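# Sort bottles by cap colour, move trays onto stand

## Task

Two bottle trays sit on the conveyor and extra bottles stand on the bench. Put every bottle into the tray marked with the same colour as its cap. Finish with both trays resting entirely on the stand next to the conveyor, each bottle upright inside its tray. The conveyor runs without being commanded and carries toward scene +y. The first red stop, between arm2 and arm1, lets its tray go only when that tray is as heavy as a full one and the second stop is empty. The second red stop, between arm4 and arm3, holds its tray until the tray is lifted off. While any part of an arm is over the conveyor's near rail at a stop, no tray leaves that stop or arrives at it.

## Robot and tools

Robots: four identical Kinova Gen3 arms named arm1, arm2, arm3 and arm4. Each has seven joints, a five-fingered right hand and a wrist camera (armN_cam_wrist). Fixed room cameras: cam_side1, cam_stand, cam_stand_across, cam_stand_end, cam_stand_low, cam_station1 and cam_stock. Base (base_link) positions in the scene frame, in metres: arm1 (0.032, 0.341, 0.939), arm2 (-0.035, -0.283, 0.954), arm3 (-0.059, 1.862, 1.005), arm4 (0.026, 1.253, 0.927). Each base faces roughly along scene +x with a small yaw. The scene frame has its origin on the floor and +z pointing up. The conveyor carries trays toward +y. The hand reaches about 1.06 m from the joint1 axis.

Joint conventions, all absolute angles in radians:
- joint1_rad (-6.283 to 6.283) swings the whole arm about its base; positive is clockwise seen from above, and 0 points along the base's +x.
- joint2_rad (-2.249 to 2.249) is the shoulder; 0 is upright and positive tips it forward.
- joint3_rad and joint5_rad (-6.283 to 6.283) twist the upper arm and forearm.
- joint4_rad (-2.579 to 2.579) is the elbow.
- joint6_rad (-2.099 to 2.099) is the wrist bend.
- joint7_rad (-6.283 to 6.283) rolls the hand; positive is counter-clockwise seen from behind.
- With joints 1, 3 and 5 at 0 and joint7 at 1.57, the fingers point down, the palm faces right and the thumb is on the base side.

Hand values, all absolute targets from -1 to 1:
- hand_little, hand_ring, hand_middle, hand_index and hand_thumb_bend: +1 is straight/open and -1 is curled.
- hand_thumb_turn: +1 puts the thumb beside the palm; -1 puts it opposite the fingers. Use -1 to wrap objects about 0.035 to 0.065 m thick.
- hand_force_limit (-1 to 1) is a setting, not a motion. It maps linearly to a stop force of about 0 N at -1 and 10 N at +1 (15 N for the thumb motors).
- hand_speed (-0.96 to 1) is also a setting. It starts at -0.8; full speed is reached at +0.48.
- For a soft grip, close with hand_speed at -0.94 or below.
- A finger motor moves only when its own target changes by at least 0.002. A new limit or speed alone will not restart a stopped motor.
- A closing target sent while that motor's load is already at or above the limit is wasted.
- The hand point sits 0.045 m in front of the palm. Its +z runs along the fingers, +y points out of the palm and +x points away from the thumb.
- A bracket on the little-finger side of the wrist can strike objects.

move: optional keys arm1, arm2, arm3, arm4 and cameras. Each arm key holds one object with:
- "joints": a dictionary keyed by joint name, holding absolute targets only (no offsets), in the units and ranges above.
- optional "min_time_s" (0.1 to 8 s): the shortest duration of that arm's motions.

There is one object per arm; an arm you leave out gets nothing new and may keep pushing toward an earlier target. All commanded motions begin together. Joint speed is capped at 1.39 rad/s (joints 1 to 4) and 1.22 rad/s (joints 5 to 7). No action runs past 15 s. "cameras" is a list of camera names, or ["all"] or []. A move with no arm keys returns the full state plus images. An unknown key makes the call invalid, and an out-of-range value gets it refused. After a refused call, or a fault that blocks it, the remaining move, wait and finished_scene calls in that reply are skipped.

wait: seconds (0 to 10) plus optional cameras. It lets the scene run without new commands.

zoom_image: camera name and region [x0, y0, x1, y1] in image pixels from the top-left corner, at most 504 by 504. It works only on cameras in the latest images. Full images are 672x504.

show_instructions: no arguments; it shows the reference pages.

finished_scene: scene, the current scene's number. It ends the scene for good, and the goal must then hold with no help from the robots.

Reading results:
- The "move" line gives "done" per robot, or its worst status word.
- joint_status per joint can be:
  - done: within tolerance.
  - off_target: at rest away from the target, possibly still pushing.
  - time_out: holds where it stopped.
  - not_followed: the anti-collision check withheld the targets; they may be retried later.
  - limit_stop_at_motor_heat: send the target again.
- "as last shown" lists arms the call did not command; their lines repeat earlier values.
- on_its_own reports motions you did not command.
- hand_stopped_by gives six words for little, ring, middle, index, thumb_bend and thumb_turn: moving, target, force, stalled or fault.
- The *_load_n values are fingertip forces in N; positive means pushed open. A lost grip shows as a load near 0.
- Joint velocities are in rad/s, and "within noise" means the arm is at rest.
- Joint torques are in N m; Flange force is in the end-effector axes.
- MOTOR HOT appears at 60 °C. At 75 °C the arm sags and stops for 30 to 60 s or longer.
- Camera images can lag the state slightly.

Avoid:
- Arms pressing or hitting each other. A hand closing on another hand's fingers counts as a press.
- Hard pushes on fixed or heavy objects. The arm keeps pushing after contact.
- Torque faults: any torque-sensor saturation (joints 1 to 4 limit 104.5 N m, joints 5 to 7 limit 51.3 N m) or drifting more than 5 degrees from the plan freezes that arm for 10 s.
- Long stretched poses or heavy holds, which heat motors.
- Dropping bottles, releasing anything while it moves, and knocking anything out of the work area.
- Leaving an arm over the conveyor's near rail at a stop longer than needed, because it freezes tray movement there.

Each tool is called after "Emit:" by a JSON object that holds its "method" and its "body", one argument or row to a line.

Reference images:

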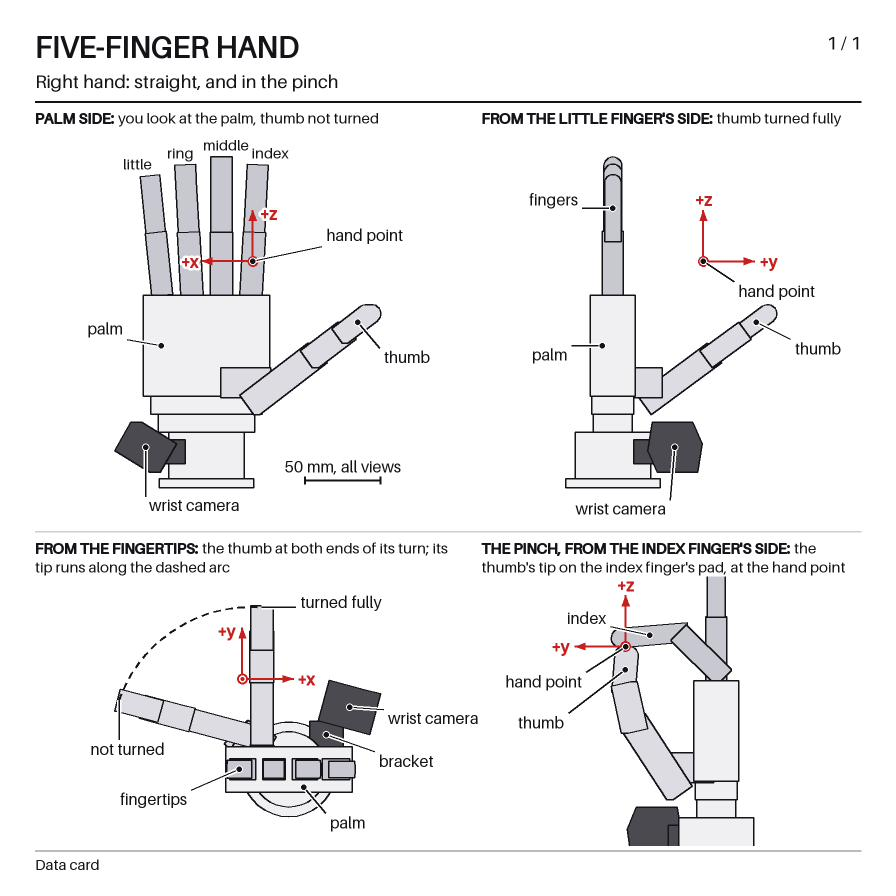

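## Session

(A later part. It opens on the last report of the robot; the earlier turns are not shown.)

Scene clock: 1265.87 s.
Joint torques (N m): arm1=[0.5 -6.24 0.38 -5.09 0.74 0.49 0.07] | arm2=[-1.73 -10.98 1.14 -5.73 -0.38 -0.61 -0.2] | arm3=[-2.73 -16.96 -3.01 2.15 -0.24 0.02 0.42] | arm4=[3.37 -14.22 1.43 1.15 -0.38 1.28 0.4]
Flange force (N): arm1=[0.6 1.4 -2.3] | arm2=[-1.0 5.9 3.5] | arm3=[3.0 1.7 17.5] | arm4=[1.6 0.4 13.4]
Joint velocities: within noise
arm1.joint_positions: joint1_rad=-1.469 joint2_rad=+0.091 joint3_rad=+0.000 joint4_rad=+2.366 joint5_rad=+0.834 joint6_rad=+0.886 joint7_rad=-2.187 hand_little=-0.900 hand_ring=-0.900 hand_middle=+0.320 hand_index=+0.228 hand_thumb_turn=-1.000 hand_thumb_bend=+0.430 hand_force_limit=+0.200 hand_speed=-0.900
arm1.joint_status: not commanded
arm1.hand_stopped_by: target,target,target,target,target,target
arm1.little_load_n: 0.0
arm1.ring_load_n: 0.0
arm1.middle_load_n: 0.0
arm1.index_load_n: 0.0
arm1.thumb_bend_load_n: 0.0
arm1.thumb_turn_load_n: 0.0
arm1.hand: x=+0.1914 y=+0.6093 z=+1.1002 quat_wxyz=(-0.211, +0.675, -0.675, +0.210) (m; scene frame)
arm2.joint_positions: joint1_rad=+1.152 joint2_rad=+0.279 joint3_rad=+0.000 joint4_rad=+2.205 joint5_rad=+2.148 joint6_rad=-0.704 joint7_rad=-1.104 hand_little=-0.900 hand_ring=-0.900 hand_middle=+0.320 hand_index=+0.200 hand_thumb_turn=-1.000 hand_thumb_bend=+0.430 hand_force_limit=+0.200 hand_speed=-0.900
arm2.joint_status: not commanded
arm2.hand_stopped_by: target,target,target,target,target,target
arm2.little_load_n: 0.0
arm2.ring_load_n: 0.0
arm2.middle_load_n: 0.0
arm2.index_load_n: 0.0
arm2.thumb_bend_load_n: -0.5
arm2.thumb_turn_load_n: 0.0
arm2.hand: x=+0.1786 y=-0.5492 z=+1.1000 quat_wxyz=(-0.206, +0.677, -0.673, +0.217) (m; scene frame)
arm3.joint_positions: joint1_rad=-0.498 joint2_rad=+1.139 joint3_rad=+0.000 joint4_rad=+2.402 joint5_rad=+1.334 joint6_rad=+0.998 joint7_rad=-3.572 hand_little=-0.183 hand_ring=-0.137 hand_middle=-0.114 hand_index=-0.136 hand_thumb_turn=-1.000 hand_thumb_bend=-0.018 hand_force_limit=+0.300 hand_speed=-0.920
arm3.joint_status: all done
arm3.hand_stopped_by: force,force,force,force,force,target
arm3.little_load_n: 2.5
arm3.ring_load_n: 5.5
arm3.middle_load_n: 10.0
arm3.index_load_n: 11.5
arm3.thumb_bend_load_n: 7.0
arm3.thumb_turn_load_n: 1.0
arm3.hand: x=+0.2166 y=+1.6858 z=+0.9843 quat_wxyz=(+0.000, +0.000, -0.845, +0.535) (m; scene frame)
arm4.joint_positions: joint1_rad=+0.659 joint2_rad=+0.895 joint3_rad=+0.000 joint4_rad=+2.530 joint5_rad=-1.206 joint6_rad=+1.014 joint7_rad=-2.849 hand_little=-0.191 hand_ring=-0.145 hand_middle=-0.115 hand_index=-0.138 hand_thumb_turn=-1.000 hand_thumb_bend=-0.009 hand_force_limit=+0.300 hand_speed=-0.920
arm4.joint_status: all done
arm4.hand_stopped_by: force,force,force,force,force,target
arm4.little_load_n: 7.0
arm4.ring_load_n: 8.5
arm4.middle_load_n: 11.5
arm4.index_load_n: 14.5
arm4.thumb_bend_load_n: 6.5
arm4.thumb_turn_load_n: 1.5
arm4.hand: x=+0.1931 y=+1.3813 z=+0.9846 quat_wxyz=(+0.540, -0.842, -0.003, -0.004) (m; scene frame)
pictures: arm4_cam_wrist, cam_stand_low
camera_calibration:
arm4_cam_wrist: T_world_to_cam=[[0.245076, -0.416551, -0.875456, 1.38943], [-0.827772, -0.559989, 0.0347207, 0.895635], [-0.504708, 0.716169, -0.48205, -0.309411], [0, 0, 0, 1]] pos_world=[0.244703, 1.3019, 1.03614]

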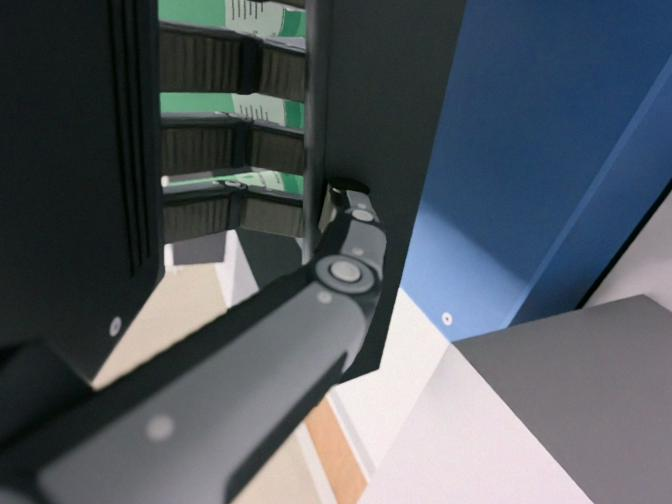

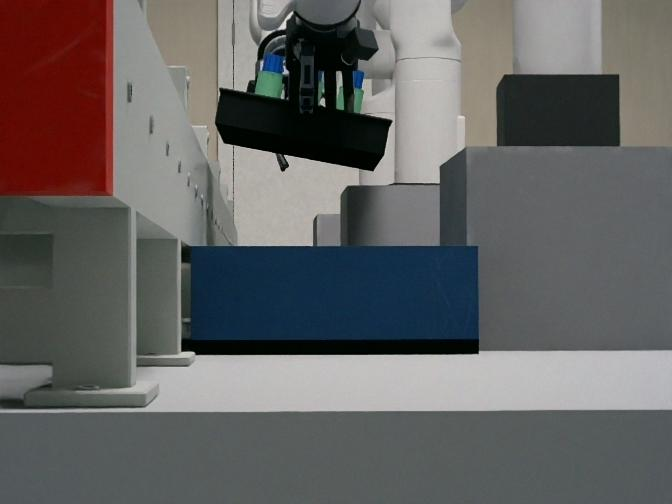

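Emit:
{"method": "move", "body": {
  "arm3": {"joints": {"joint1_rad": -0.4968, "joint2_rad": 1.2779, "joint3_rad": 0, "joint4_rad": 2.3362, "joint5_rad": 1.3818, "joint6_rad": 0.9830, "joint7_rad": -3.6574}, "min_time_s": 2.8},
  "arm4": {"joints": {"joint1_rad": 0.6609, "joint2_rad": 1.0662, "joint3_rad": 0, "joint4_rad": 2.4950, "joint5_rad": -1.2889, "joint6_rad": 0.9702, "joint7_rad": -2.6952}, "min_time_s": 2.8},
  "cameras": ["cam_stand_across", "cam_stand_low"]
}}

Scene clock: 1299.47 s.
Joint torques (N m): arm1=[0.49 -6.1 0.32 -5.08 0.74 0.5 0.03] | arm2=[-1.71 -10.96 1.04 -5.72 -0.39 -0.63 -0.24] | arm3=[-2.65 -17.65 -3.17 2.91 -0.28 -0.02 0.43] | arm4=[3.25 -15.53 1.55 2.75 -0.19 1.36 0.3]
Flange force (N): arm1=[0.8 0.9 -2.6] | arm2=[-1.0 6.0 3.4] | arm3=[3.1 1.2 17.4] | arm4=[1.4 2.0 14.3]
move: arm3 done; arm4 done
Joint velocities: within noise
arm1, arm2: as last shown
arm2.thumb_bend_load_n: 0.0
arm3.joint_positions: joint1_rad=-0.497 joint2_rad=+1.278 joint3_rad=+0.000 joint4_rad=+2.336 joint5_rad=+1.382 joint6_rad=+0.983 joint7_rad=-3.657 hand_little=-0.183 hand_ring=-0.137 hand_middle=-0.114 hand_index=-0.136 hand_thumb_turn=-1.000 hand_thumb_bend=-0.018 hand_force_limit=+0.300 hand_speed=-0.920
arm3.joint_status: all done
arm3.hand_stopped_by: force,force,force,force,force,target
arm3.little_load_n: 2.5
arm3.ring_load_n: 5.5
arm3.middle_load_n: 10.0
arm3.index_load_n: 11.5
arm3.thumb_bend_load_n: 7.5
arm3.thumb_turn_load_n: 1.0
arm3.hand: x=+0.2166 y=+1.6859 z=+0.9393 quat_wxyz=(+0.000, +0.000, -0.845, +0.535) (m; scene frame)
arm4.joint_positions: joint1_rad=+0.661 joint2_rad=+1.066 joint3_rad=+0.000 joint4_rad=+2.495 joint5_rad=-1.289 joint6_rad=+0.970 joint7_rad=-2.695 hand_little=-0.191 hand_ring=-0.145 hand_middle=-0.115 hand_index=-0.138 hand_thumb_turn=-1.000 hand_thumb_bend=-0.009 hand_force_limit=+0.300 hand_speed=-0.920
arm4.joint_status: all done
arm4.hand_stopped_by: force,force,force,force,force,target
arm4.little_load_n: 7.0
arm4.ring_load_n: 8.5
arm4.middle_load_n: 11.5
arm4.index_load_n: 14.5
arm4.thumb_bend_load_n: 6.5
arm4.thumb_turn_load_n: 2.0
arm4.hand: x=+0.1931 y=+1.3813 z=+0.9396 quat_wxyz=(+0.540, -0.842, -0.002, -0.004) (m; scene frame)
pictures: cam_stand_across, cam_stand_low

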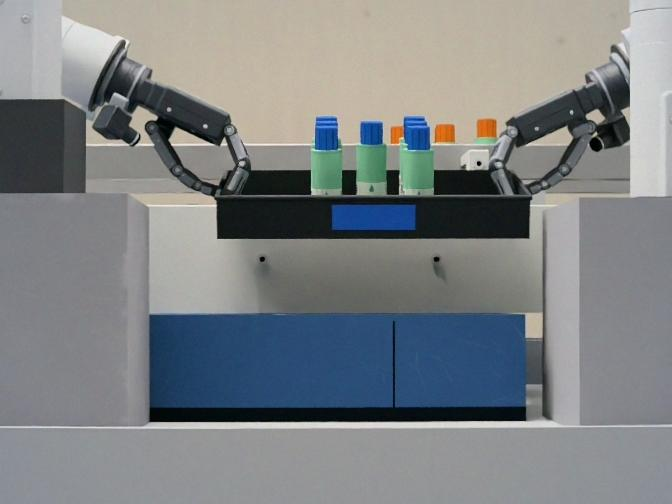

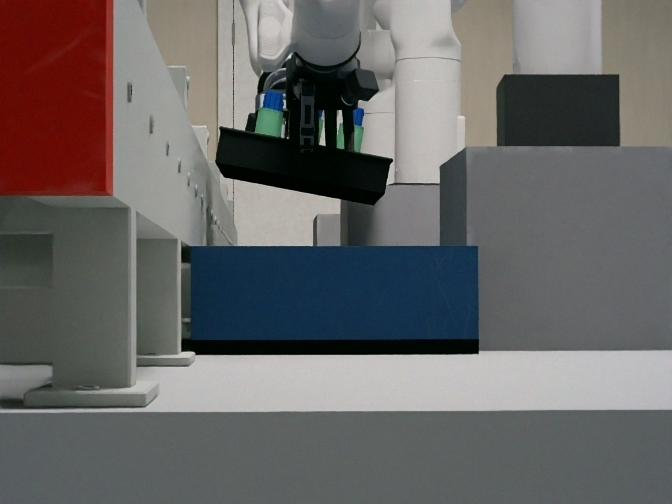

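Emit:
{"method": "move", "body": {
  "arm3": {"joints": {"joint1_rad": -0.5558, "joint2_rad": 1.3723, "joint3_rad": 0, "joint4_rad": 2.2653, "joint5_rad": 1.3415, "joint6_rad": 0.9512, "joint7_rad": -3.6785}, "min_time_s": 2.5},
  "arm4": {"joints": {"joint1_rad": 0.6077, "joint2_rad": 1.2089, "joint3_rad": 0, "joint4_rad": 2.4846, "joint5_rad": -1.4288, "joint6_rad": 0.9667, "joint7_rad": -2.5318}, "min_time_s": 2.5}
}}

Emit:
{"method": "move", "body": {
  "arm3": {"joints": {"joint1_rad": -0.5919, "joint2_rad": 1.4355, "joint3_rad": 0, "joint4_rad": 2.2098, "joint5_rad": 1.3122, "joint6_rad": 0.9326, "joint7_rad": -3.6825}, "min_time_s": 2.5},
  "arm4": {"joints": {"joint1_rad": 0.5721, "joint2_rad": 1.3040, "joint3_rad": 0, "joint4_rad": 2.4639, "joint5_rad": -1.5101, "joint6_rad": 0.9788, "joint7_rad": -2.4399}, "min_time_s": 2.5},
  "cameras": ["cam_stand_across", "cam_stand_low", "cam_stand"]
}}

Scene clock: 1330.87 s.
Joint torques (N m): arm1=[0.5 -6.13 0.38 -5.15 0.74 0.52 0.04] | arm2=[-1.76 -10.9 1.14 -5.61 -0.37 -0.6 -0.23] | arm3=[-2.79 -18.37 -3.72 2.81 -0.25 -0.23 0.4] | arm4=[3.41 -16.19 1.89 3.97 -0.17 1.2 0.32]
Flange force (N): arm1=[0.9 1.2 -2.4] | arm2=[-0.9 5.9 3.3] | arm3=[2.6 0.3 18.4] | arm4=[1.2 2.3 15.5]
move: arm3 done; arm4 done
Joint velocities: within noise
arm1, arm2: as last shown
arm3.joint_positions: joint1_rad=-0.556 joint2_rad=+1.372 joint3_rad=+0.000 joint4_rad=+2.265 joint5_rad=+1.342 joint6_rad=+0.951 joint7_rad=-3.678 hand_little=-0.183 hand_ring=-0.137 hand_middle=-0.114 hand_index=-0.136 hand_thumb_turn=-1.000 hand_thumb_bend=-0.018 hand_force_limit=+0.300 hand_speed=-0.920
arm3.joint_status: all done
arm3.hand_stopped_by: force,force,force,force,force,target
arm3.little_load_n: 3.0
arm3.ring_load_n: 5.5
arm3.middle_load_n: 10.0
arm3.index_load_n: 11.0
arm3.thumb_bend_load_n: 7.5
arm3.thumb_turn_load_n: 1.0
arm3.hand: x=+0.2136 y=+1.7019 z=+0.9043 quat_wxyz=(+0.000, +0.000, -0.845, +0.535) (m; scene frame)
arm4.joint_positions: joint1_rad=+0.608 joint2_rad=+1.209 joint3_rad=+0.000 joint4_rad=+2.485 joint5_rad=-1.429 joint6_rad=+0.967 joint7_rad=-2.532 hand_little=-0.191 hand_ring=-0.145 hand_middle=-0.115 hand_index=-0.138 hand_thumb_turn=-1.000 hand_thumb_bend=-0.009 hand_force_limit=+0.300 hand_speed=-0.920
arm4.joint_status: all done
arm4.hand_stopped_by: force,force,force,force,force,target
arm4.little_load_n: 7.5
arm4.ring_load_n: 8.5
arm4.middle_load_n: 11.5
arm4.index_load_n: 14.5
arm4.thumb_bend_load_n: 6.5
arm4.thumb_turn_load_n: 1.5
arm4.hand: x=+0.1901 y=+1.3974 z=+0.9047 quat_wxyz=(+0.540, -0.842, -0.002, -0.004) (m; scene frame)
pictures: none

Scene clock: 1333.67 s.
Joint torques (N m): arm1=[0.47 -6.22 0.38 -5.1 0.75 0.45 0.03] | arm2=[-1.81 -10.98 1.11 -5.65 -0.4 -0.65 -0.25] | arm3=[-2.73 -18.88 -3.9 2.76 -0.22 -0.25 0.4] | arm4=[3.47 -16.35 2.11 4.7 -0.09 1.25 0.31]
Flange force (N): arm1=[0.6 1.2 -2.5] | arm2=[-0.8 6.2 3.5] | arm3=[2.6 0.1 18.6] | arm4=[1.1 2.1 16.3]
move: arm3 done; arm4 done
Joint velocities: within noise
arm1, arm2: as last shown
arm2.ring_load_n: 0.5
arm3.joint_positions: joint1_rad=-0.592 joint2_rad=+1.435 joint3_rad=+0.000 joint4_rad=+2.210 joint5_rad=+1.312 joint6_rad=+0.933 joint7_rad=-3.683 hand_little=-0.183 hand_ring=-0.137 hand_middle=-0.114 hand_index=-0.136 hand_thumb_turn=-1.000 hand_thumb_bend=-0.018 hand_force_limit=+0.300 hand_speed=-0.920
arm3.joint_status: all done
arm3.hand_stopped_by: force,force,force,force,force,target
arm3.little_load_n: 3.5
arm3.ring_load_n: 6.0
arm3.middle_load_n: 10.0
arm3.index_load_n: 11.5
arm3.thumb_bend_load_n: 7.0
arm3.thumb_turn_load_n: 1.0
arm3.hand: x=+0.2116 y=+1.7118 z=+0.8793 quat_wxyz=(+0.000, +0.000, -0.845, +0.535) (m; scene frame)
arm4.joint_positions: joint1_rad=+0.572 joint2_rad=+1.304 joint3_rad=+0.000 joint4_rad=+2.464 joint5_rad=-1.510 joint6_rad=+0.979 joint7_rad=-2.440 hand_little=-0.191 hand_ring=-0.145 hand_middle=-0.115 hand_index=-0.138 hand_thumb_turn=-1.000 hand_thumb_bend=-0.009 hand_force_limit=+0.300 hand_speed=-0.920
arm4.joint_status: all done
arm4.hand_stopped_by: force,force,force,force,force,target
arm4.little_load_n: 7.0
arm4.ring_load_n: 8.5
arm4.middle_load_n: 11.5
arm4.index_load_n: 14.5
arm4.thumb_bend_load_n: 6.0
arm4.thumb_turn_load_n: 1.5
arm4.hand: x=+0.1881 y=+1.4074 z=+0.8796 quat_wxyz=(+0.540, -0.842, -0.003, -0.004) (m; scene frame)
pictures: cam_stand, cam_stand_across, cam_stand_low

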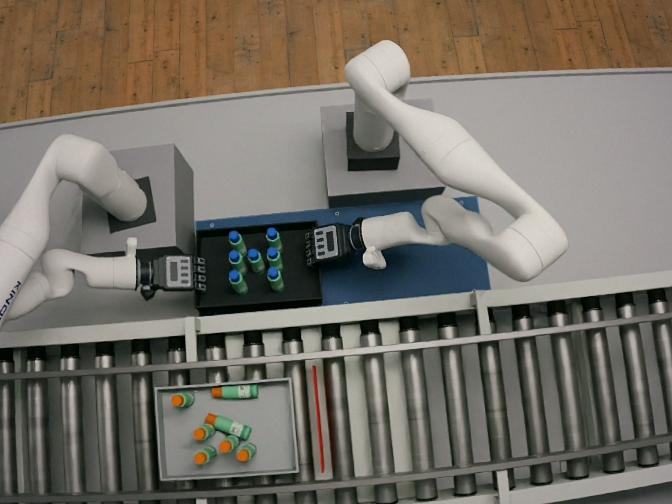

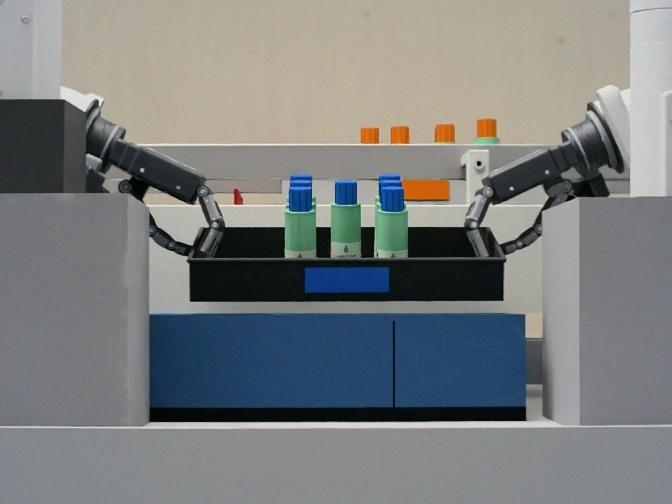

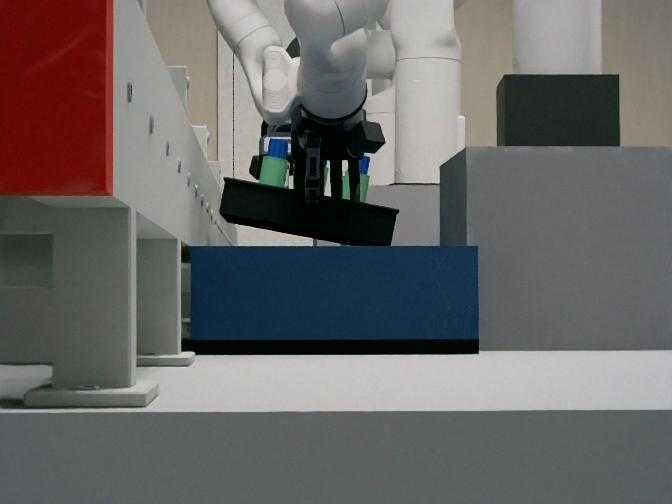

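Emit:
{"method": "move", "body": {
  "arm3": {"joints": {"joint1_rad": -0.5915, "joint2_rad": 1.4809, "joint3_rad": 0, "joint4_rad": 2.1712, "joint5_rad": 1.3175, "joint6_rad": 0.9310, "joint7_rad": -3.6910}, "min_time_s": 2.5},
  "arm4": {"joints": {"joint1_rad": 0.5728, "joint2_rad": 1.3570, "joint3_rad": 0, "joint4_rad": 2.4308, "joint5_rad": -1.5229, "joint6_rad": 0.9774, "joint7_rad": -2.4158}, "min_time_s": 2.5},
  "cameras": ["cam_stand_across", "cam_stand_low"]
}}

Scene clock: 1351.53 s.
Joint torques (N m): arm1=[0.48 -6.19 0.3 -5.13 0.72 0.45 0.06] | arm2=[-1.72 -11.01 1.06 -5.69 -0.39 -0.58 -0.21] | arm3=[-2.82 -18.08 -6.32 0.69 0.32 -2.46 0.17] | arm4=[3.31 -16.57 2.57 4.62 -0.14 0.63 0.49]
Flange force (N): arm1=[0.8 1.2 -2.3] | arm2=[-0.8 5.9 3.3] | arm3=[0.8 -7.3 16.3] | arm4=[1.8 1.5 15.9]
move: arm3 done; arm4 done
Joint velocities: within noise
arm1, arm2: as last shown
arm1.index_load_n: -0.5
arm2.ring_load_n: 0.0
arm3.joint_positions: joint1_rad=-0.592 joint2_rad=+1.481 joint3_rad=+0.000 joint4_rad=+2.171 joint5_rad=+1.317 joint6_rad=+0.931 joint7_rad=-3.691 hand_little=-0.183 hand_ring=-0.137 hand_middle=-0.114 hand_index=-0.136 hand_thumb_turn=-1.000 hand_thumb_bend=-0.018 hand_force_limit=+0.300 hand_speed=-0.920
arm3.joint_status: all done
arm3.hand_stopped_by: force,force,force,force,force,target
arm3.little_load_n: 2.0
arm3.ring_load_n: 5.0
arm3.middle_load_n: 9.0
arm3.index_load_n: 11.0
arm3.thumb_bend_load_n: 8.0
arm3.thumb_turn_load_n: 4.5
arm3.hand: x=+0.2118 y=+1.7120 z=+0.8613 quat_wxyz=(+0.000, +0.000, -0.845, +0.535) (m; scene frame)
arm4.joint_positions: joint1_rad=+0.573 joint2_rad=+1.357 joint3_rad=+0.000 joint4_rad=+2.431 joint5_rad=-1.523 joint6_rad=+0.977 joint7_rad=-2.416 hand_little=-0.191 hand_ring=-0.145 hand_middle=-0.115 hand_index=-0.138 hand_thumb_turn=-1.000 hand_thumb_bend=-0.009 hand_force_limit=+0.300 hand_speed=-0.920
arm4.joint_status: all done
arm4.hand_stopped_by: force,force,force,force,force,target
arm4.little_load_n: 6.0
arm4.ring_load_n: 8.0
arm4.middle_load_n: 11.0
arm4.index_load_n: 13.5
arm4.thumb_bend_load_n: 8.0
arm4.thumb_turn_load_n: -1.0
arm4.hand: x=+0.1885 y=+1.4073 z=+0.8618 quat_wxyz=(+0.540, -0.842, -0.003, -0.004) (m; scene frame)
pictures: cam_stand_across, cam_stand_low

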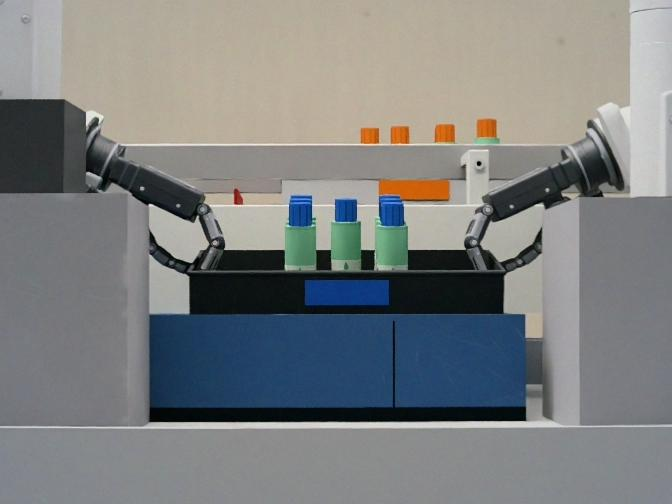

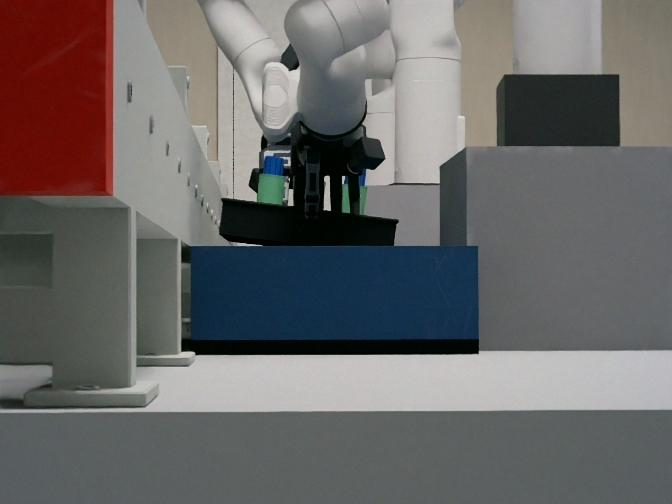

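Emit:
{"method": "move", "body": {
  "arm3": {"joints": {"joint1_rad": -0.5914, "joint2_rad": 1.4962, "joint3_rad": 0, "joint4_rad": 2.1584, "joint5_rad": 1.3193, "joint6_rad": 0.9304, "joint7_rad": -3.6938}, "min_time_s": 1.5},
  "arm4": {"joints": {"joint1_rad": 0.5731, "joint2_rad": 1.3747, "joint3_rad": 0, "joint4_rad": 2.4198, "joint5_rad": -1.5272, "joint6_rad": 0.9769, "joint7_rad": -2.4078}, "min_time_s": 1.5},
  "cameras": ["cam_stand_low"]
}}

Scene clock: 1356.80 s.
Joint torques (N m): arm1=[0.45 -6.23 0.4 -5.08 0.73 0.47 0.06] | arm2=[-1.8 -10.92 1.06 -5.66 -0.41 -0.64 -0.24] | arm3=[-2.61 -17.84 -6.01 0.96 0.32 -2.24 0.23] | arm4=[2.98 -16.49 2.19 5.09 0.1 0.82 0.55]
Flange force (N): arm1=[0.6 1.3 -2.3] | arm2=[-0.9 6.1 3.3] | arm3=[0.9 -7.1 15.2] | arm4=[2.2 2.5 15.0]
move: arm3 done; arm4 done
Joint velocities: within noise
arm1, arm2: as last shown
arm1.index_load_n: 0.0
arm3.joint_positions: joint1_rad=-0.591 joint2_rad=+1.496 joint3_rad=+0.000 joint4_rad=+2.158 joint5_rad=+1.319 joint6_rad=+0.930 joint7_rad=-3.694 hand_little=-0.183 hand_ring=-0.137 hand_middle=-0.114 hand_index=-0.136 hand_thumb_turn=-1.000 hand_thumb_bend=-0.018 hand_force_limit=+0.300 hand_speed=-0.920
arm3.joint_status: all done
arm3.hand_stopped_by: force,force,force,force,force,target
arm3.little_load_n: 1.5
arm3.ring_load_n: 4.5
arm3.middle_load_n: 9.0
arm3.index_load_n: 11.0
arm3.thumb_bend_load_n: 8.5
arm3.thumb_turn_load_n: 5.5
arm3.hand: x=+0.2117 y=+1.7119 z=+0.8553 quat_wxyz=(+0.000, +0.000, -0.845, +0.535) (m; scene frame)
arm4.joint_positions: joint1_rad=+0.573 joint2_rad=+1.375 joint3_rad=+0.000 joint4_rad=+2.420 joint5_rad=-1.527 joint6_rad=+0.977 joint7_rad=-2.408 hand_little=-0.191 hand_ring=-0.145 hand_middle=-0.115 hand_index=-0.138 hand_thumb_turn=-1.000 hand_thumb_bend=-0.009 hand_force_limit=+0.300 hand_speed=-0.920
arm4.joint_status: all done
arm4.hand_stopped_by: force,force,force,force,force,target
arm4.little_load_n: 5.0
arm4.ring_load_n: 7.5
arm4.middle_load_n: 10.5
arm4.index_load_n: 13.5
arm4.thumb_bend_load_n: 9.5
arm4.thumb_turn_load_n: -1.5
arm4.hand: x=+0.1884 y=+1.4073 z=+0.8557 quat_wxyz=(+0.540, -0.842, -0.003, -0.004) (m; scene frame)
pictures: cam_stand_low

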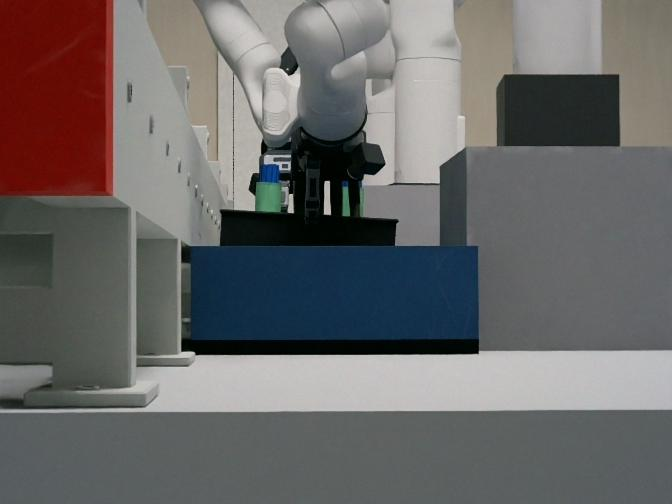

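Emit:
{"method": "move", "body": {
  "arm3": {"joints":{"joint1_rad":-0.5913,"joint2_rad":1.5114,"joint3_rad":0,"joint4_rad":2.1455,"joint5_rad":1.3211,"joint6_rad":0.9299,"joint7_rad":-3.6966},"min_time_s":1.5},
  "arm4": {"joints":{"joint1_rad":0.5733,"joint2_rad":1.3924,"joint3_rad":0,"joint4_rad":2.4088,"joint5_rad":-1.5315,"joint6_rad":0.9764,"joint7_rad":-2.3998},"min_time_s":1.5},
  "cameras": ["cam_stand_low","cam_stand_across","cam_stand_end"]
}}

Scene clock: 1383.43 s.
Joint torques (N m): arm1=[0.5 -6.21 0.41 -5.02 0.8 0.49 0.05] | arm2=[-1.75 -11.02 1.06 -5.62 -0.38 -0.6 -0.2] | arm3=[-1.09 -14.87 -6.24 -0.66 1.23 -3.79 0.52] | arm4=[1.91 -14.73 1.8 3.96 -0.47 0.18 0.47]
Flange force (N): arm1=[0.4 1.2 -2.7] | arm2=[-0.6 5.8 3.3] | arm3=[1.5 -14.5 4.4] | arm4=[2.3 -2.0 6.4]
move: arm3 done; arm4 done
Joint velocities: within noise
arm1, arm2: as last shown
arm1.little_load_n: -0.5
arm1.thumb_turn_load_n: 0.5
arm3.joint_positions: joint1_rad=-0.591 joint2_rad=+1.511 joint3_rad=+0.000 joint4_rad=+2.146 joint5_rad=+1.321 joint6_rad=+0.930 joint7_rad=-3.697 hand_little=-0.183 hand_ring=-0.137 hand_middle=-0.114 hand_index=-0.136 hand_thumb_turn=-1.000 hand_thumb_bend=-0.018 hand_force_limit=+0.300 hand_speed=-0.920
arm3.joint_status: all done
arm3.hand_stopped_by: force,force,force,force,force,target
arm3.little_load_n: 0.5
arm3.ring_load_n: 3.5
arm3.middle_load_n: 8.5
arm3.index_load_n: 10.5
arm3.thumb_bend_load_n: 6.0
arm3.thumb_turn_load_n: 4.5
arm3.hand: x=+0.2116 y=+1.7118 z=+0.8493 quat_wxyz=(+0.000, +0.000, -0.845, +0.535) (m; scene frame)
arm4.joint_positions: joint1_rad=+0.573 joint2_rad=+1.392 joint3_rad=+0.000 joint4_rad=+2.409 joint5_rad=-1.531 joint6_rad=+0.976 joint7_rad=-2.400 hand_little=-0.191 hand_ring=-0.145 hand_middle=-0.115 hand_index=-0.138 hand_thumb_turn=-1.000 hand_thumb_bend=-0.009 hand_force_limit=+0.300 hand_speed=-0.920
arm4.joint_status: all done
arm4.hand_stopped_by: force,force,force,force,force,target
arm4.little_load_n: 3.0
arm4.ring_load_n: 5.5
arm4.middle_load_n: 9.0
arm4.index_load_n: 12.5
arm4.thumb_bend_load_n: 10.5
arm4.thumb_turn_load_n: -1.5
arm4.hand: x=+0.1881 y=+1.4074 z=+0.8497 quat_wxyz=(+0.540, -0.842, -0.003, -0.004) (m; scene frame)
pictures: cam_stand_across, cam_stand_end, cam_stand_low

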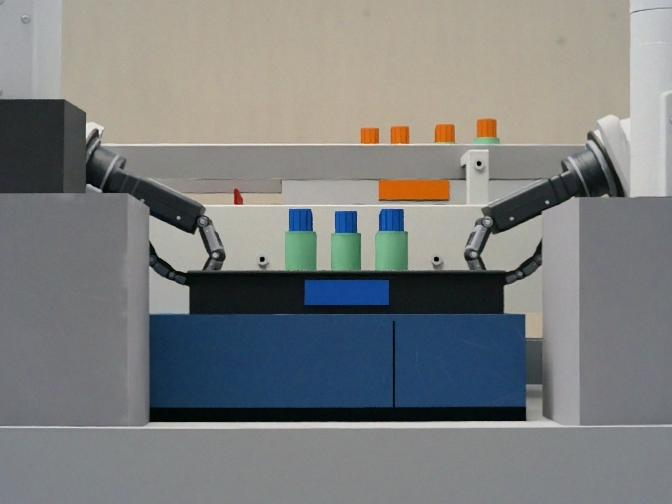

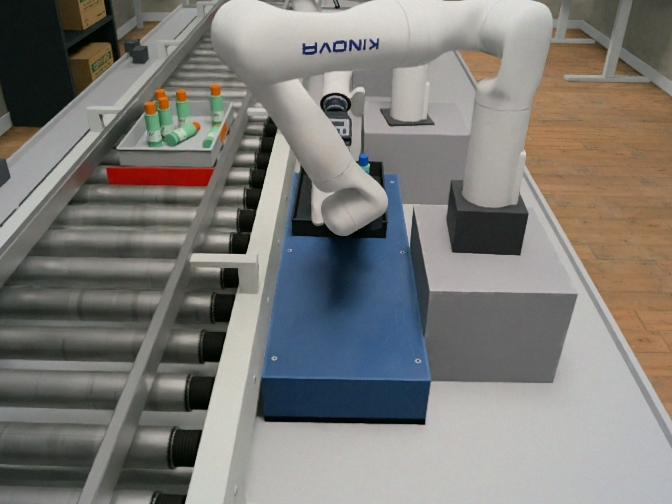

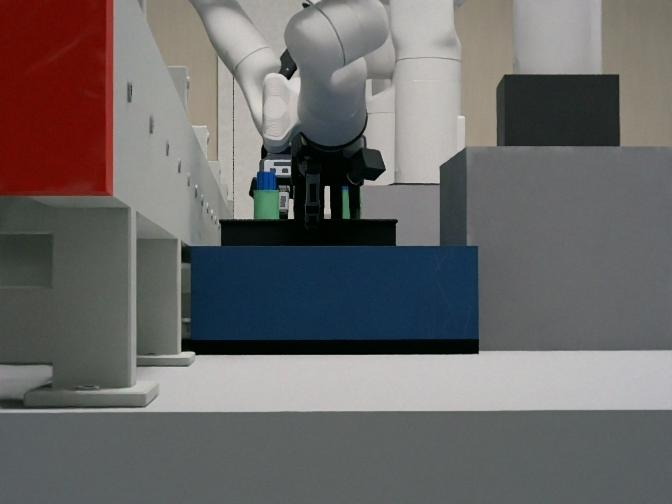

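Emit:
{"method": "zoom_image", "body": {
  "camera": "cam_stand_low",
  "region": [200, 200, 420, 260]
}}

Emit:
{"method": "zoom_image", "body": {
  "camera": "cam_stand_across",
  "region": [140, 250, 540, 330]
}}

Scaled by 2.291 from the camera's 672x504 image, which has a finer 960x720 frame.

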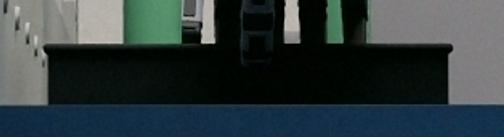

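Scaled by 1.260 from the camera's 672x504 image, which has a finer 960x720 frame.

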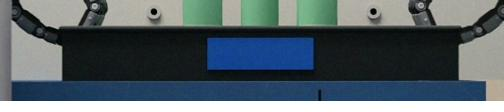

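Emit:
{"method": "move", "body": {
  "arm3": {"joints":{"hand_little":0.2,"hand_ring":0.2,"hand_middle":0.2,"hand_index":0.2,"hand_thumb_bend":0.05}},
  "arm4": {"joints":{"hand_little":0.2,"hand_ring":0.2,"hand_middle":0.2,"hand_index":0.2,"hand_thumb_bend":0.05}},
  "cameras": ["cam_stand","cam_stand_across","arm3_cam_wrist","arm4_cam_wrist"]
}}

Scene clock: 1393.17 s.
Joint torques (N m): arm1=[0.48 -6.21 0.3 -5.12 0.76 0.48 0] | arm2=[-1.75 -10.96 1.06 -5.64 -0.35 -0.63 -0.21] | arm3=[1.31 -14.74 1.77 4.58 -0.92 1.61 0.21] | arm4=[-0.38 -12.67 -2.54 6.94 1.1 2.05 0.23]
Flange force (N): arm1=[0.7 0.9 -2.4] | arm2=[-0.8 5.9 3.4] | arm3=[4.1 0.8 0.1] | arm4=[2.9 3.9 -3.2]
move: arm3 done; arm4 done
Joint velocities: within noise
arm1, arm2: as last shown
arm1.little_load_n: 0.0
arm1.thumb_turn_load_n: 0.0
arm3.joint_positions: joint1_rad=-0.591 joint2_rad=+1.511 joint3_rad=+0.000 joint4_rad=+2.146 joint5_rad=+1.321 joint6_rad=+0.930 joint7_rad=-3.697 hand_little=+0.200 hand_ring=+0.200 hand_middle=+0.200 hand_index=+0.200 hand_thumb_turn=-1.000 hand_thumb_bend=+0.050 hand_force_limit=+0.300 hand_speed=-0.920
arm3.joint_status: all done
arm3.hand_stopped_by: target,target,target,target,target,target
arm3.little_load_n: 0.0
arm3.ring_load_n: 0.0
arm3.middle_load_n: 0.0
arm3.index_load_n: 0.0
arm3.thumb_bend_load_n: 0.0
arm3.thumb_turn_load_n: 0.0
arm3.hand: x=+0.2115 y=+1.7118 z=+0.8493 quat_wxyz=(+0.000, +0.000, -0.845, +0.535) (m; scene frame)
arm4.joint_positions: joint1_rad=+0.573 joint2_rad=+1.392 joint3_rad=+0.000 joint4_rad=+2.409 joint5_rad=-1.531 joint6_rad=+0.976 joint7_rad=-2.400 hand_little=+0.200 hand_ring=+0.200 hand_middle=+0.200 hand_index=+0.200 hand_thumb_turn=-1.000 hand_thumb_bend=+0.050 hand_force_limit=+0.300 hand_speed=-0.920
arm4.joint_status: all done
arm4.hand_stopped_by: target,target,target,target,target,target
arm4.little_load_n: 0.0
arm4.ring_load_n: 0.0
arm4.middle_load_n: 0.0
arm4.index_load_n: -0.5
arm4.thumb_bend_load_n: 0.5
arm4.thumb_turn_load_n: 0.0
arm4.hand: x=+0.1881 y=+1.4074 z=+0.8497 quat_wxyz=(+0.540, -0.842, -0.003, -0.004) (m; scene frame)
pictures: arm3_cam_wrist, arm4_cam_wrist, cam_stand, cam_stand_across
camera_calibration:
arm3_cam_wrist: T_world_to_cam=[[-0.229914, 0.457573, -0.858933, -0.00505157], [0.813322, 0.575024, 0.0886231, -1.23913], [0.534459, -0.678214, -0.50436, 1.59008], [0, 0, 0, 1]] pos_world=[0.156822, 1.79326, 0.907451]
arm4_cam_wrist: T_world_to_cam=[[0.245118, -0.416497, -0.87547, 1.28336], [-0.827715, -0.560075, 0.034703, 0.910912], [-0.504782, 0.716133, -0.482025, -0.395611], [0, 0, 0, 1]] pos_world=[0.239703, 1.328, 0.901235]

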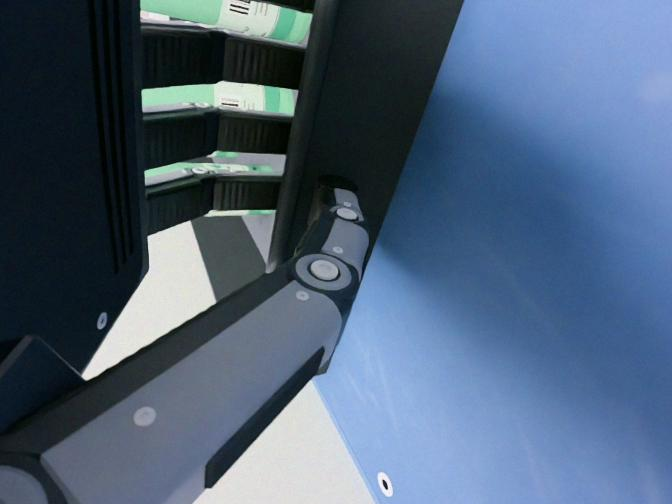

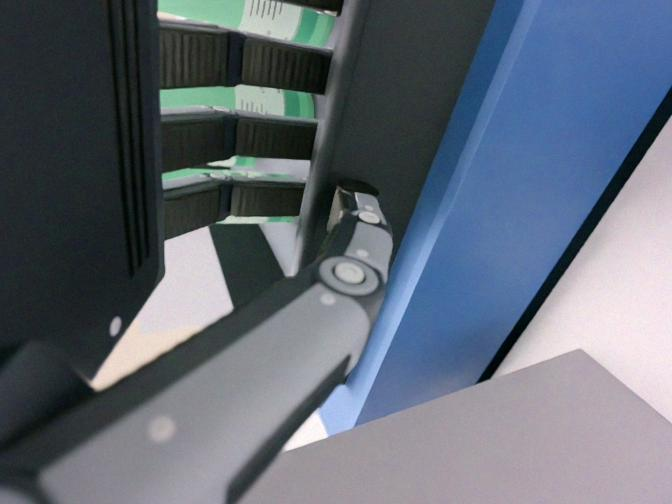

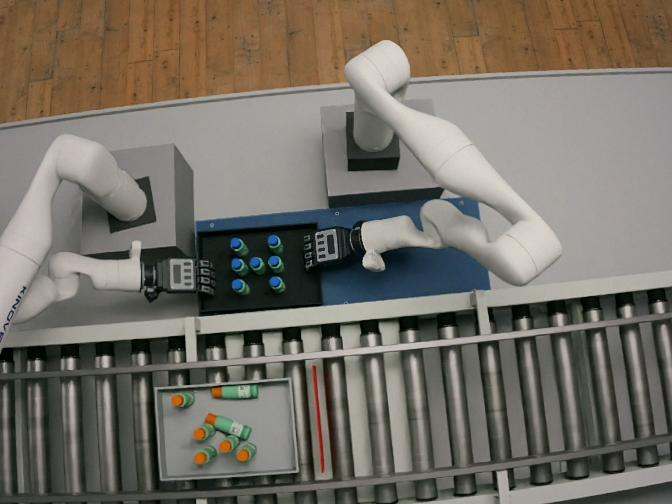

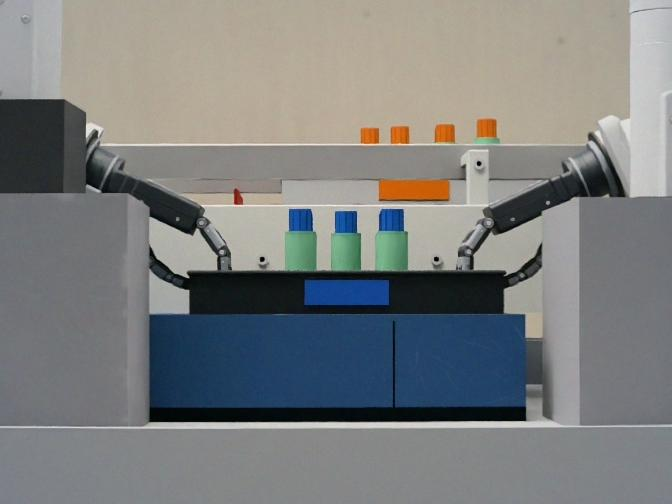

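Emit:
{"method": "move", "body": {
  "arm3": {"joints":{"joint1_rad":-0.6168,"joint2_rad":1.5066,"joint3_rad":0,"joint4_rad":2.1369,"joint5_rad":1.2867,"joint6_rad":0.9215,"joint7_rad":-3.6762},"min_time_s":1.2},
  "arm4": {"joints":{"joint1_rad":0.6058,"joint2_rad":1.3833,"joint3_rad":0,"joint4_rad":2.3987,"joint5_rad":-1.4919,"joint6_rad":0.9581,"joint7_rad":-2.4245},"min_time_s":1.2},
  "cameras": ["cam_stand_across"]
}}

Scene clock: 1442.57 s.
Joint torques (N m): arm1=[0.46 -6.18 0.36 -5 0.76 0.51 0.04] | arm2=[-1.76 -10.98 1.06 -5.78 -0.41 -0.58 -0.2] | arm3=[1.29 -14.79 1.74 4.52 -0.84 1.61 0.19] | arm4=[-0.38 -12.63 -2.5 6.94 1.02 2.13 0.27]
Flange force (N): arm1=[0.5 1.0 -2.5] | arm2=[-1.0 6.0 3.2] | arm3=[4.0 0.8 0.0] | arm4=[3.2 3.9 -3.6]
move: arm3 done; arm4 done
Joint velocities: within noise
arm1.joint_positions: joint1_rad=-1.469 joint2_rad=+0.091 joint3_rad=+0.000 joint4_rad=+2.366 joint5_rad=+0.834 joint6_rad=+0.886 joint7_rad=-2.187 hand_little=-0.900 hand_ring=-0.900 hand_middle=+0.320 hand_index=+0.228 hand_thumb_turn=-1.000 hand_thumb_bend=+0.430 hand_force_limit=+0.200 hand_speed=-0.900
arm1.joint_status: not commanded
arm1.hand_stopped_by: target,target,target,target,target,target
arm1.little_load_n: 0.0
arm1.ring_load_n: 0.0
arm1.middle_load_n: 0.0
arm1.index_load_n: 0.0
arm1.thumb_bend_load_n: 0.0
arm1.thumb_turn_load_n: 0.0
arm1.hand: x=+0.1914 y=+0.6093 z=+1.1002 quat_wxyz=(-0.211, +0.675, -0.675, +0.210) (m; scene frame)
arm2.joint_positions: joint1_rad=+1.152 joint2_rad=+0.279 joint3_rad=+0.000 joint4_rad=+2.205 joint5_rad=+2.148 joint6_rad=-0.704 joint7_rad=-1.104 hand_little=-0.900 hand_ring=-0.900 hand_middle=+0.320 hand_index=+0.200 hand_thumb_turn=-1.000 hand_thumb_bend=+0.430 hand_force_limit=+0.200 hand_speed=-0.900
arm2.joint_status: not commanded
arm2.hand_stopped_by: target,target,target,target,target,target
arm2.little_load_n: 0.0
arm2.ring_load_n: 0.0
arm2.middle_load_n: 0.0
arm2.index_load_n: 0.0
arm2.thumb_bend_load_n: 0.0
arm2.thumb_turn_load_n: 0.0
arm2.hand: x=+0.1786 y=-0.5492 z=+1.1000 quat_wxyz=(-0.206, +0.677, -0.673, +0.217) (m; scene frame)
arm3.joint_positions: joint1_rad=-0.617 joint2_rad=+1.507 joint3_rad=+0.000 joint4_rad=+2.137 joint5_rad=+1.287 joint6_rad=+0.921 joint7_rad=-3.676 hand_little=+0.200 hand_ring=+0.200 hand_middle=+0.200 hand_index=+0.200 hand_thumb_turn=-1.000 hand_thumb_bend=+0.050 hand_force_limit=+0.300 hand_speed=-0.920
arm3.joint_status: all done
arm3.hand_stopped_by: target,target,target,target,target,target
arm3.little_load_n: 0.0
arm3.ring_load_n: 0.0
arm3.middle_load_n: 0.0
arm3.index_load_n: 0.0
arm3.thumb_bend_load_n: 0.0
arm3.thumb_turn_load_n: 0.0
arm3.hand: x=+0.2115 y=+1.7198 z=+0.8493 quat_wxyz=(+0.000, +0.000, -0.845, +0.535) (m; scene frame)
arm4.joint_positions: joint1_rad=+0.606 joint2_rad=+1.383 joint3_rad=+0.000 joint4_rad=+2.399 joint5_rad=-1.492 joint6_rad=+0.958 joint7_rad=-2.425 hand_little=+0.200 hand_ring=+0.200 hand_middle=+0.200 hand_index=+0.200 hand_thumb_turn=-1.000 hand_thumb_bend=+0.050 hand_force_limit=+0.300 hand_speed=-0.920
arm4.joint_status: all done
arm4.hand_stopped_by: target,target,target,target,target,target
arm4.little_load_n: -0.5
arm4.ring_load_n: 0.0
arm4.middle_load_n: 0.0
arm4.index_load_n: 0.0
arm4.thumb_bend_load_n: 0.0
arm4.thumb_turn_load_n: 0.0
arm4.hand: x=+0.1881 y=+1.3994 z=+0.8497 quat_wxyz=(+0.540, -0.842, -0.002, -0.004) (m; scene frame)
pictures: cam_stand_across

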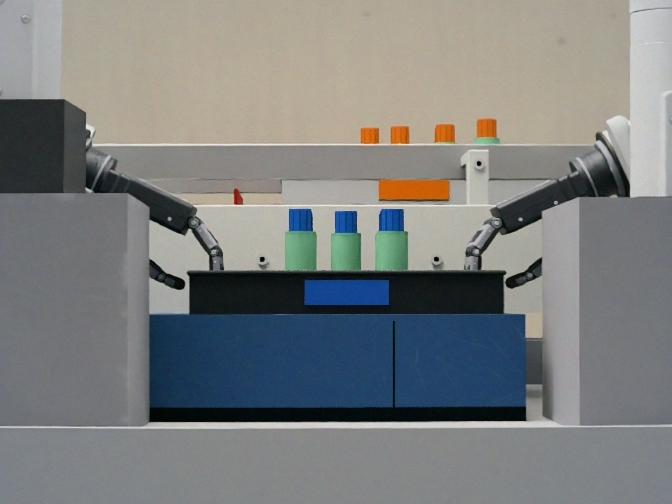

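Emit:
{"method": "move", "body": {
  "arm3": {"joints":{"joint1_rad":-0.618,"joint2_rad":1.3365,"joint3_rad":0,"joint4_rad":2.2681,"joint5_rad":1.2576,"joint6_rad":0.9324,"joint7_rad":-3.6295},"min_time_s":2.0},
  "arm4": {"joints":{"joint1_rad":0.6077,"joint2_rad":1.2089,"joint3_rad":0,"joint4_rad":2.4846,"joint5_rad":-1.4288,"joint6_rad":0.9667,"joint7_rad":-2.5318},"min_time_s":2.0},
  "cameras": ["cam_stand_across"]
}}

Emit:
{"method": "move", "body": {
  "arm3": {"joints":{"joint1_rad":-0.6192,"joint2_rad":1.1433,"joint3_rad":0,"joint4_rad":2.3691,"joint5_rad":1.194,"joint6_rad":0.9632,"joint7_rad":-3.5225},"min_time_s":2.0},
  "arm4": {"joints":{"joint1_rad":0.6609,"joint2_rad":1.0662,"joint3_rad":0,"joint4_rad":2.495,"joint5_rad":-1.2889,"joint6_rad":0.9702,"joint7_rad":-2.6952},"min_time_s":2.0},
  "cameras": ["cam_stand_across","cam_stand"]
}}

Scene clock: 1452.20 s.
Joint torques (N m): arm1=[0.44 -6.18 0.41 -5.04 0.78 0.47 0.02] | arm2=[-1.71 -11.01 1.11 -5.73 -0.42 -0.65 -0.23] | arm3=[1.33 -14.51 1.75 4.24 -0.77 1.67 0.22] | arm4=[-0.28 -12.26 -2.47 6.32 0.88 2.35 0.3]
Flange force (N): arm1=[0.5 0.9 -2.7] | arm2=[-1.0 6.0 3.6] | arm3=[4.3 1.4 0.0] | arm4=[3.7 2.9 -4.4]
move: arm3 done; arm4 done
Joint velocities: within noise
arm1, arm2: as last shown
arm1.middle_load_n: -0.5
arm3.joint_positions: joint1_rad=-0.618 joint2_rad=+1.337 joint3_rad=+0.000 joint4_rad=+2.268 joint5_rad=+1.258 joint6_rad=+0.932 joint7_rad=-3.629 hand_little=+0.200 hand_ring=+0.200 hand_middle=+0.200 hand_index=+0.200 hand_thumb_turn=-1.000 hand_thumb_bend=+0.050 hand_force_limit=+0.300 hand_speed=-0.920
arm3.joint_status: all done
arm3.hand_stopped_by: target,target,target,target,target,target
arm3.little_load_n: 0.0
arm3.ring_load_n: 0.0
arm3.middle_load_n: 0.0
arm3.index_load_n: 0.0
arm3.thumb_bend_load_n: 0.0
arm3.thumb_turn_load_n: 0.0
arm3.hand: x=+0.2116 y=+1.7198 z=+0.9143 quat_wxyz=(+0.000, +0.000, -0.845, +0.535) (m; scene frame)
arm4.joint_positions: joint1_rad=+0.608 joint2_rad=+1.209 joint3_rad=+0.000 joint4_rad=+2.485 joint5_rad=-1.429 joint6_rad=+0.967 joint7_rad=-2.532 hand_little=+0.200 hand_ring=+0.200 hand_middle=+0.200 hand_index=+0.200 hand_thumb_turn=-1.000 hand_thumb_bend=+0.050 hand_force_limit=+0.300 hand_speed=-0.920
arm4.joint_status: all done
arm4.hand_stopped_by: target,target,target,target,target,target
arm4.little_load_n: 0.0
arm4.ring_load_n: 0.0
arm4.middle_load_n: 0.0
arm4.index_load_n: 0.0
arm4.thumb_bend_load_n: 0.0
arm4.thumb_turn_load_n: 0.0
arm4.hand: x=+0.1901 y=+1.3974 z=+0.9046 quat_wxyz=(+0.540, -0.842, -0.002, -0.004) (m; scene frame)
pictures: cam_stand_across

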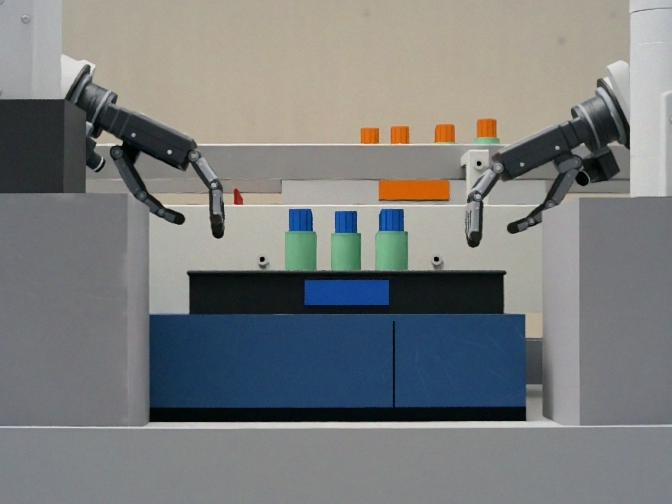

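Scene clock: 1454.53 s.
Joint torques (N m): arm1=[0.49 -6.15 0.35 -5.03 0.79 0.48 0.04] | arm2=[-1.86 -11.05 1.05 -5.62 -0.41 -0.63 -0.22] | arm3=[1.36 -13.98 1.56 3.57 -0.61 1.79 0.24] | arm4=[-0.44 -12.01 -2.24 5.42 0.67 2.47 0.2]
Flange force (N): arm1=[0.6 1.0 -2.8] | arm2=[-0.5 6.2 3.4] | arm3=[4.3 2.2 0.1] | arm4=[2.5 2.5 -3.9]
move: arm3 done; arm4 done
Joint velocities: within noise
arm1, arm2: as last shown
arm1.middle_load_n: 0.0
arm3.joint_positions: joint1_rad=-0.619 joint2_rad=+1.143 joint3_rad=+0.000 joint4_rad=+2.369 joint5_rad=+1.194 joint6_rad=+0.963 joint7_rad=-3.523 hand_little=+0.200 hand_ring=+0.200 hand_middle=+0.200 hand_index=+0.200 hand_thumb_turn=-1.000 hand_thumb_bend=+0.050 hand_force_limit=+0.300 hand_speed=-0.920
arm3.joint_status: all done
arm3.hand_stopped_by: target,target,target,target,target,target
arm3.little_load_n: 0.0
arm3.ring_load_n: 0.0
arm3.middle_load_n: 0.0
arm3.index_load_n: 0.0
arm3.thumb_bend_load_n: 0.5
arm3.thumb_turn_load_n: 0.0
arm3.hand: x=+0.2116 y=+1.7198 z=+0.9794 quat_wxyz=(+0.000, +0.000, -0.845, +0.535) (m; scene frame)
arm4.joint_positions: joint1_rad=+0.661 joint2_rad=+1.066 joint3_rad=+0.000 joint4_rad=+2.495 joint5_rad=-1.289 joint6_rad=+0.970 joint7_rad=-2.695 hand_little=+0.200 hand_ring=+0.200 hand_middle=+0.200 hand_index=+0.200 hand_thumb_turn=-1.000 hand_thumb_bend=+0.050 hand_force_limit=+0.300 hand_speed=-0.920
arm4.joint_status: all done
arm4.hand_stopped_by: target,target,target,target,target,target
arm4.little_load_n: 0.0
arm4.ring_load_n: 0.0
arm4.middle_load_n: 0.0
arm4.index_load_n: 0.0
arm4.thumb_bend_load_n: 0.0
arm4.thumb_turn_load_n: 0.0
arm4.hand: x=+0.1931 y=+1.3814 z=+0.9396 quat_wxyz=(+0.540, -0.842, -0.003, -0.004) (m; scene frame)
pictures: cam_stand, cam_stand_across

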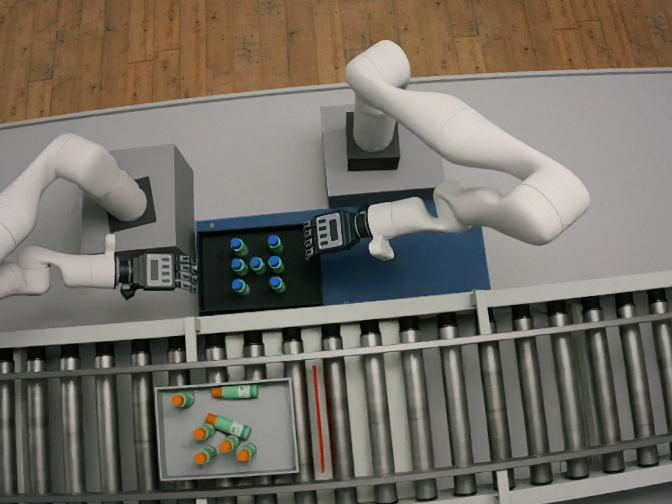

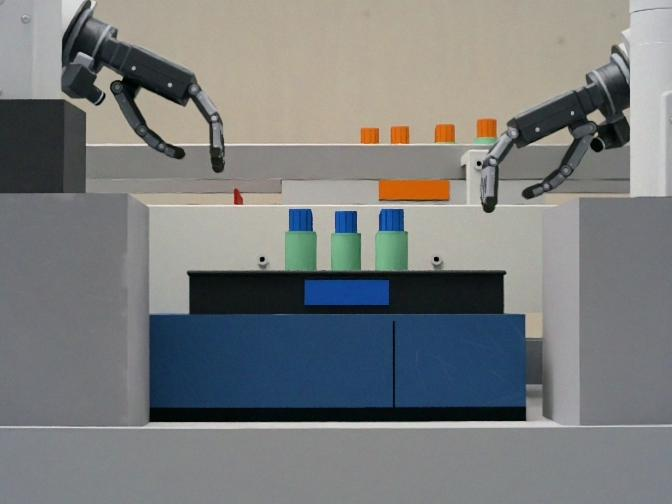

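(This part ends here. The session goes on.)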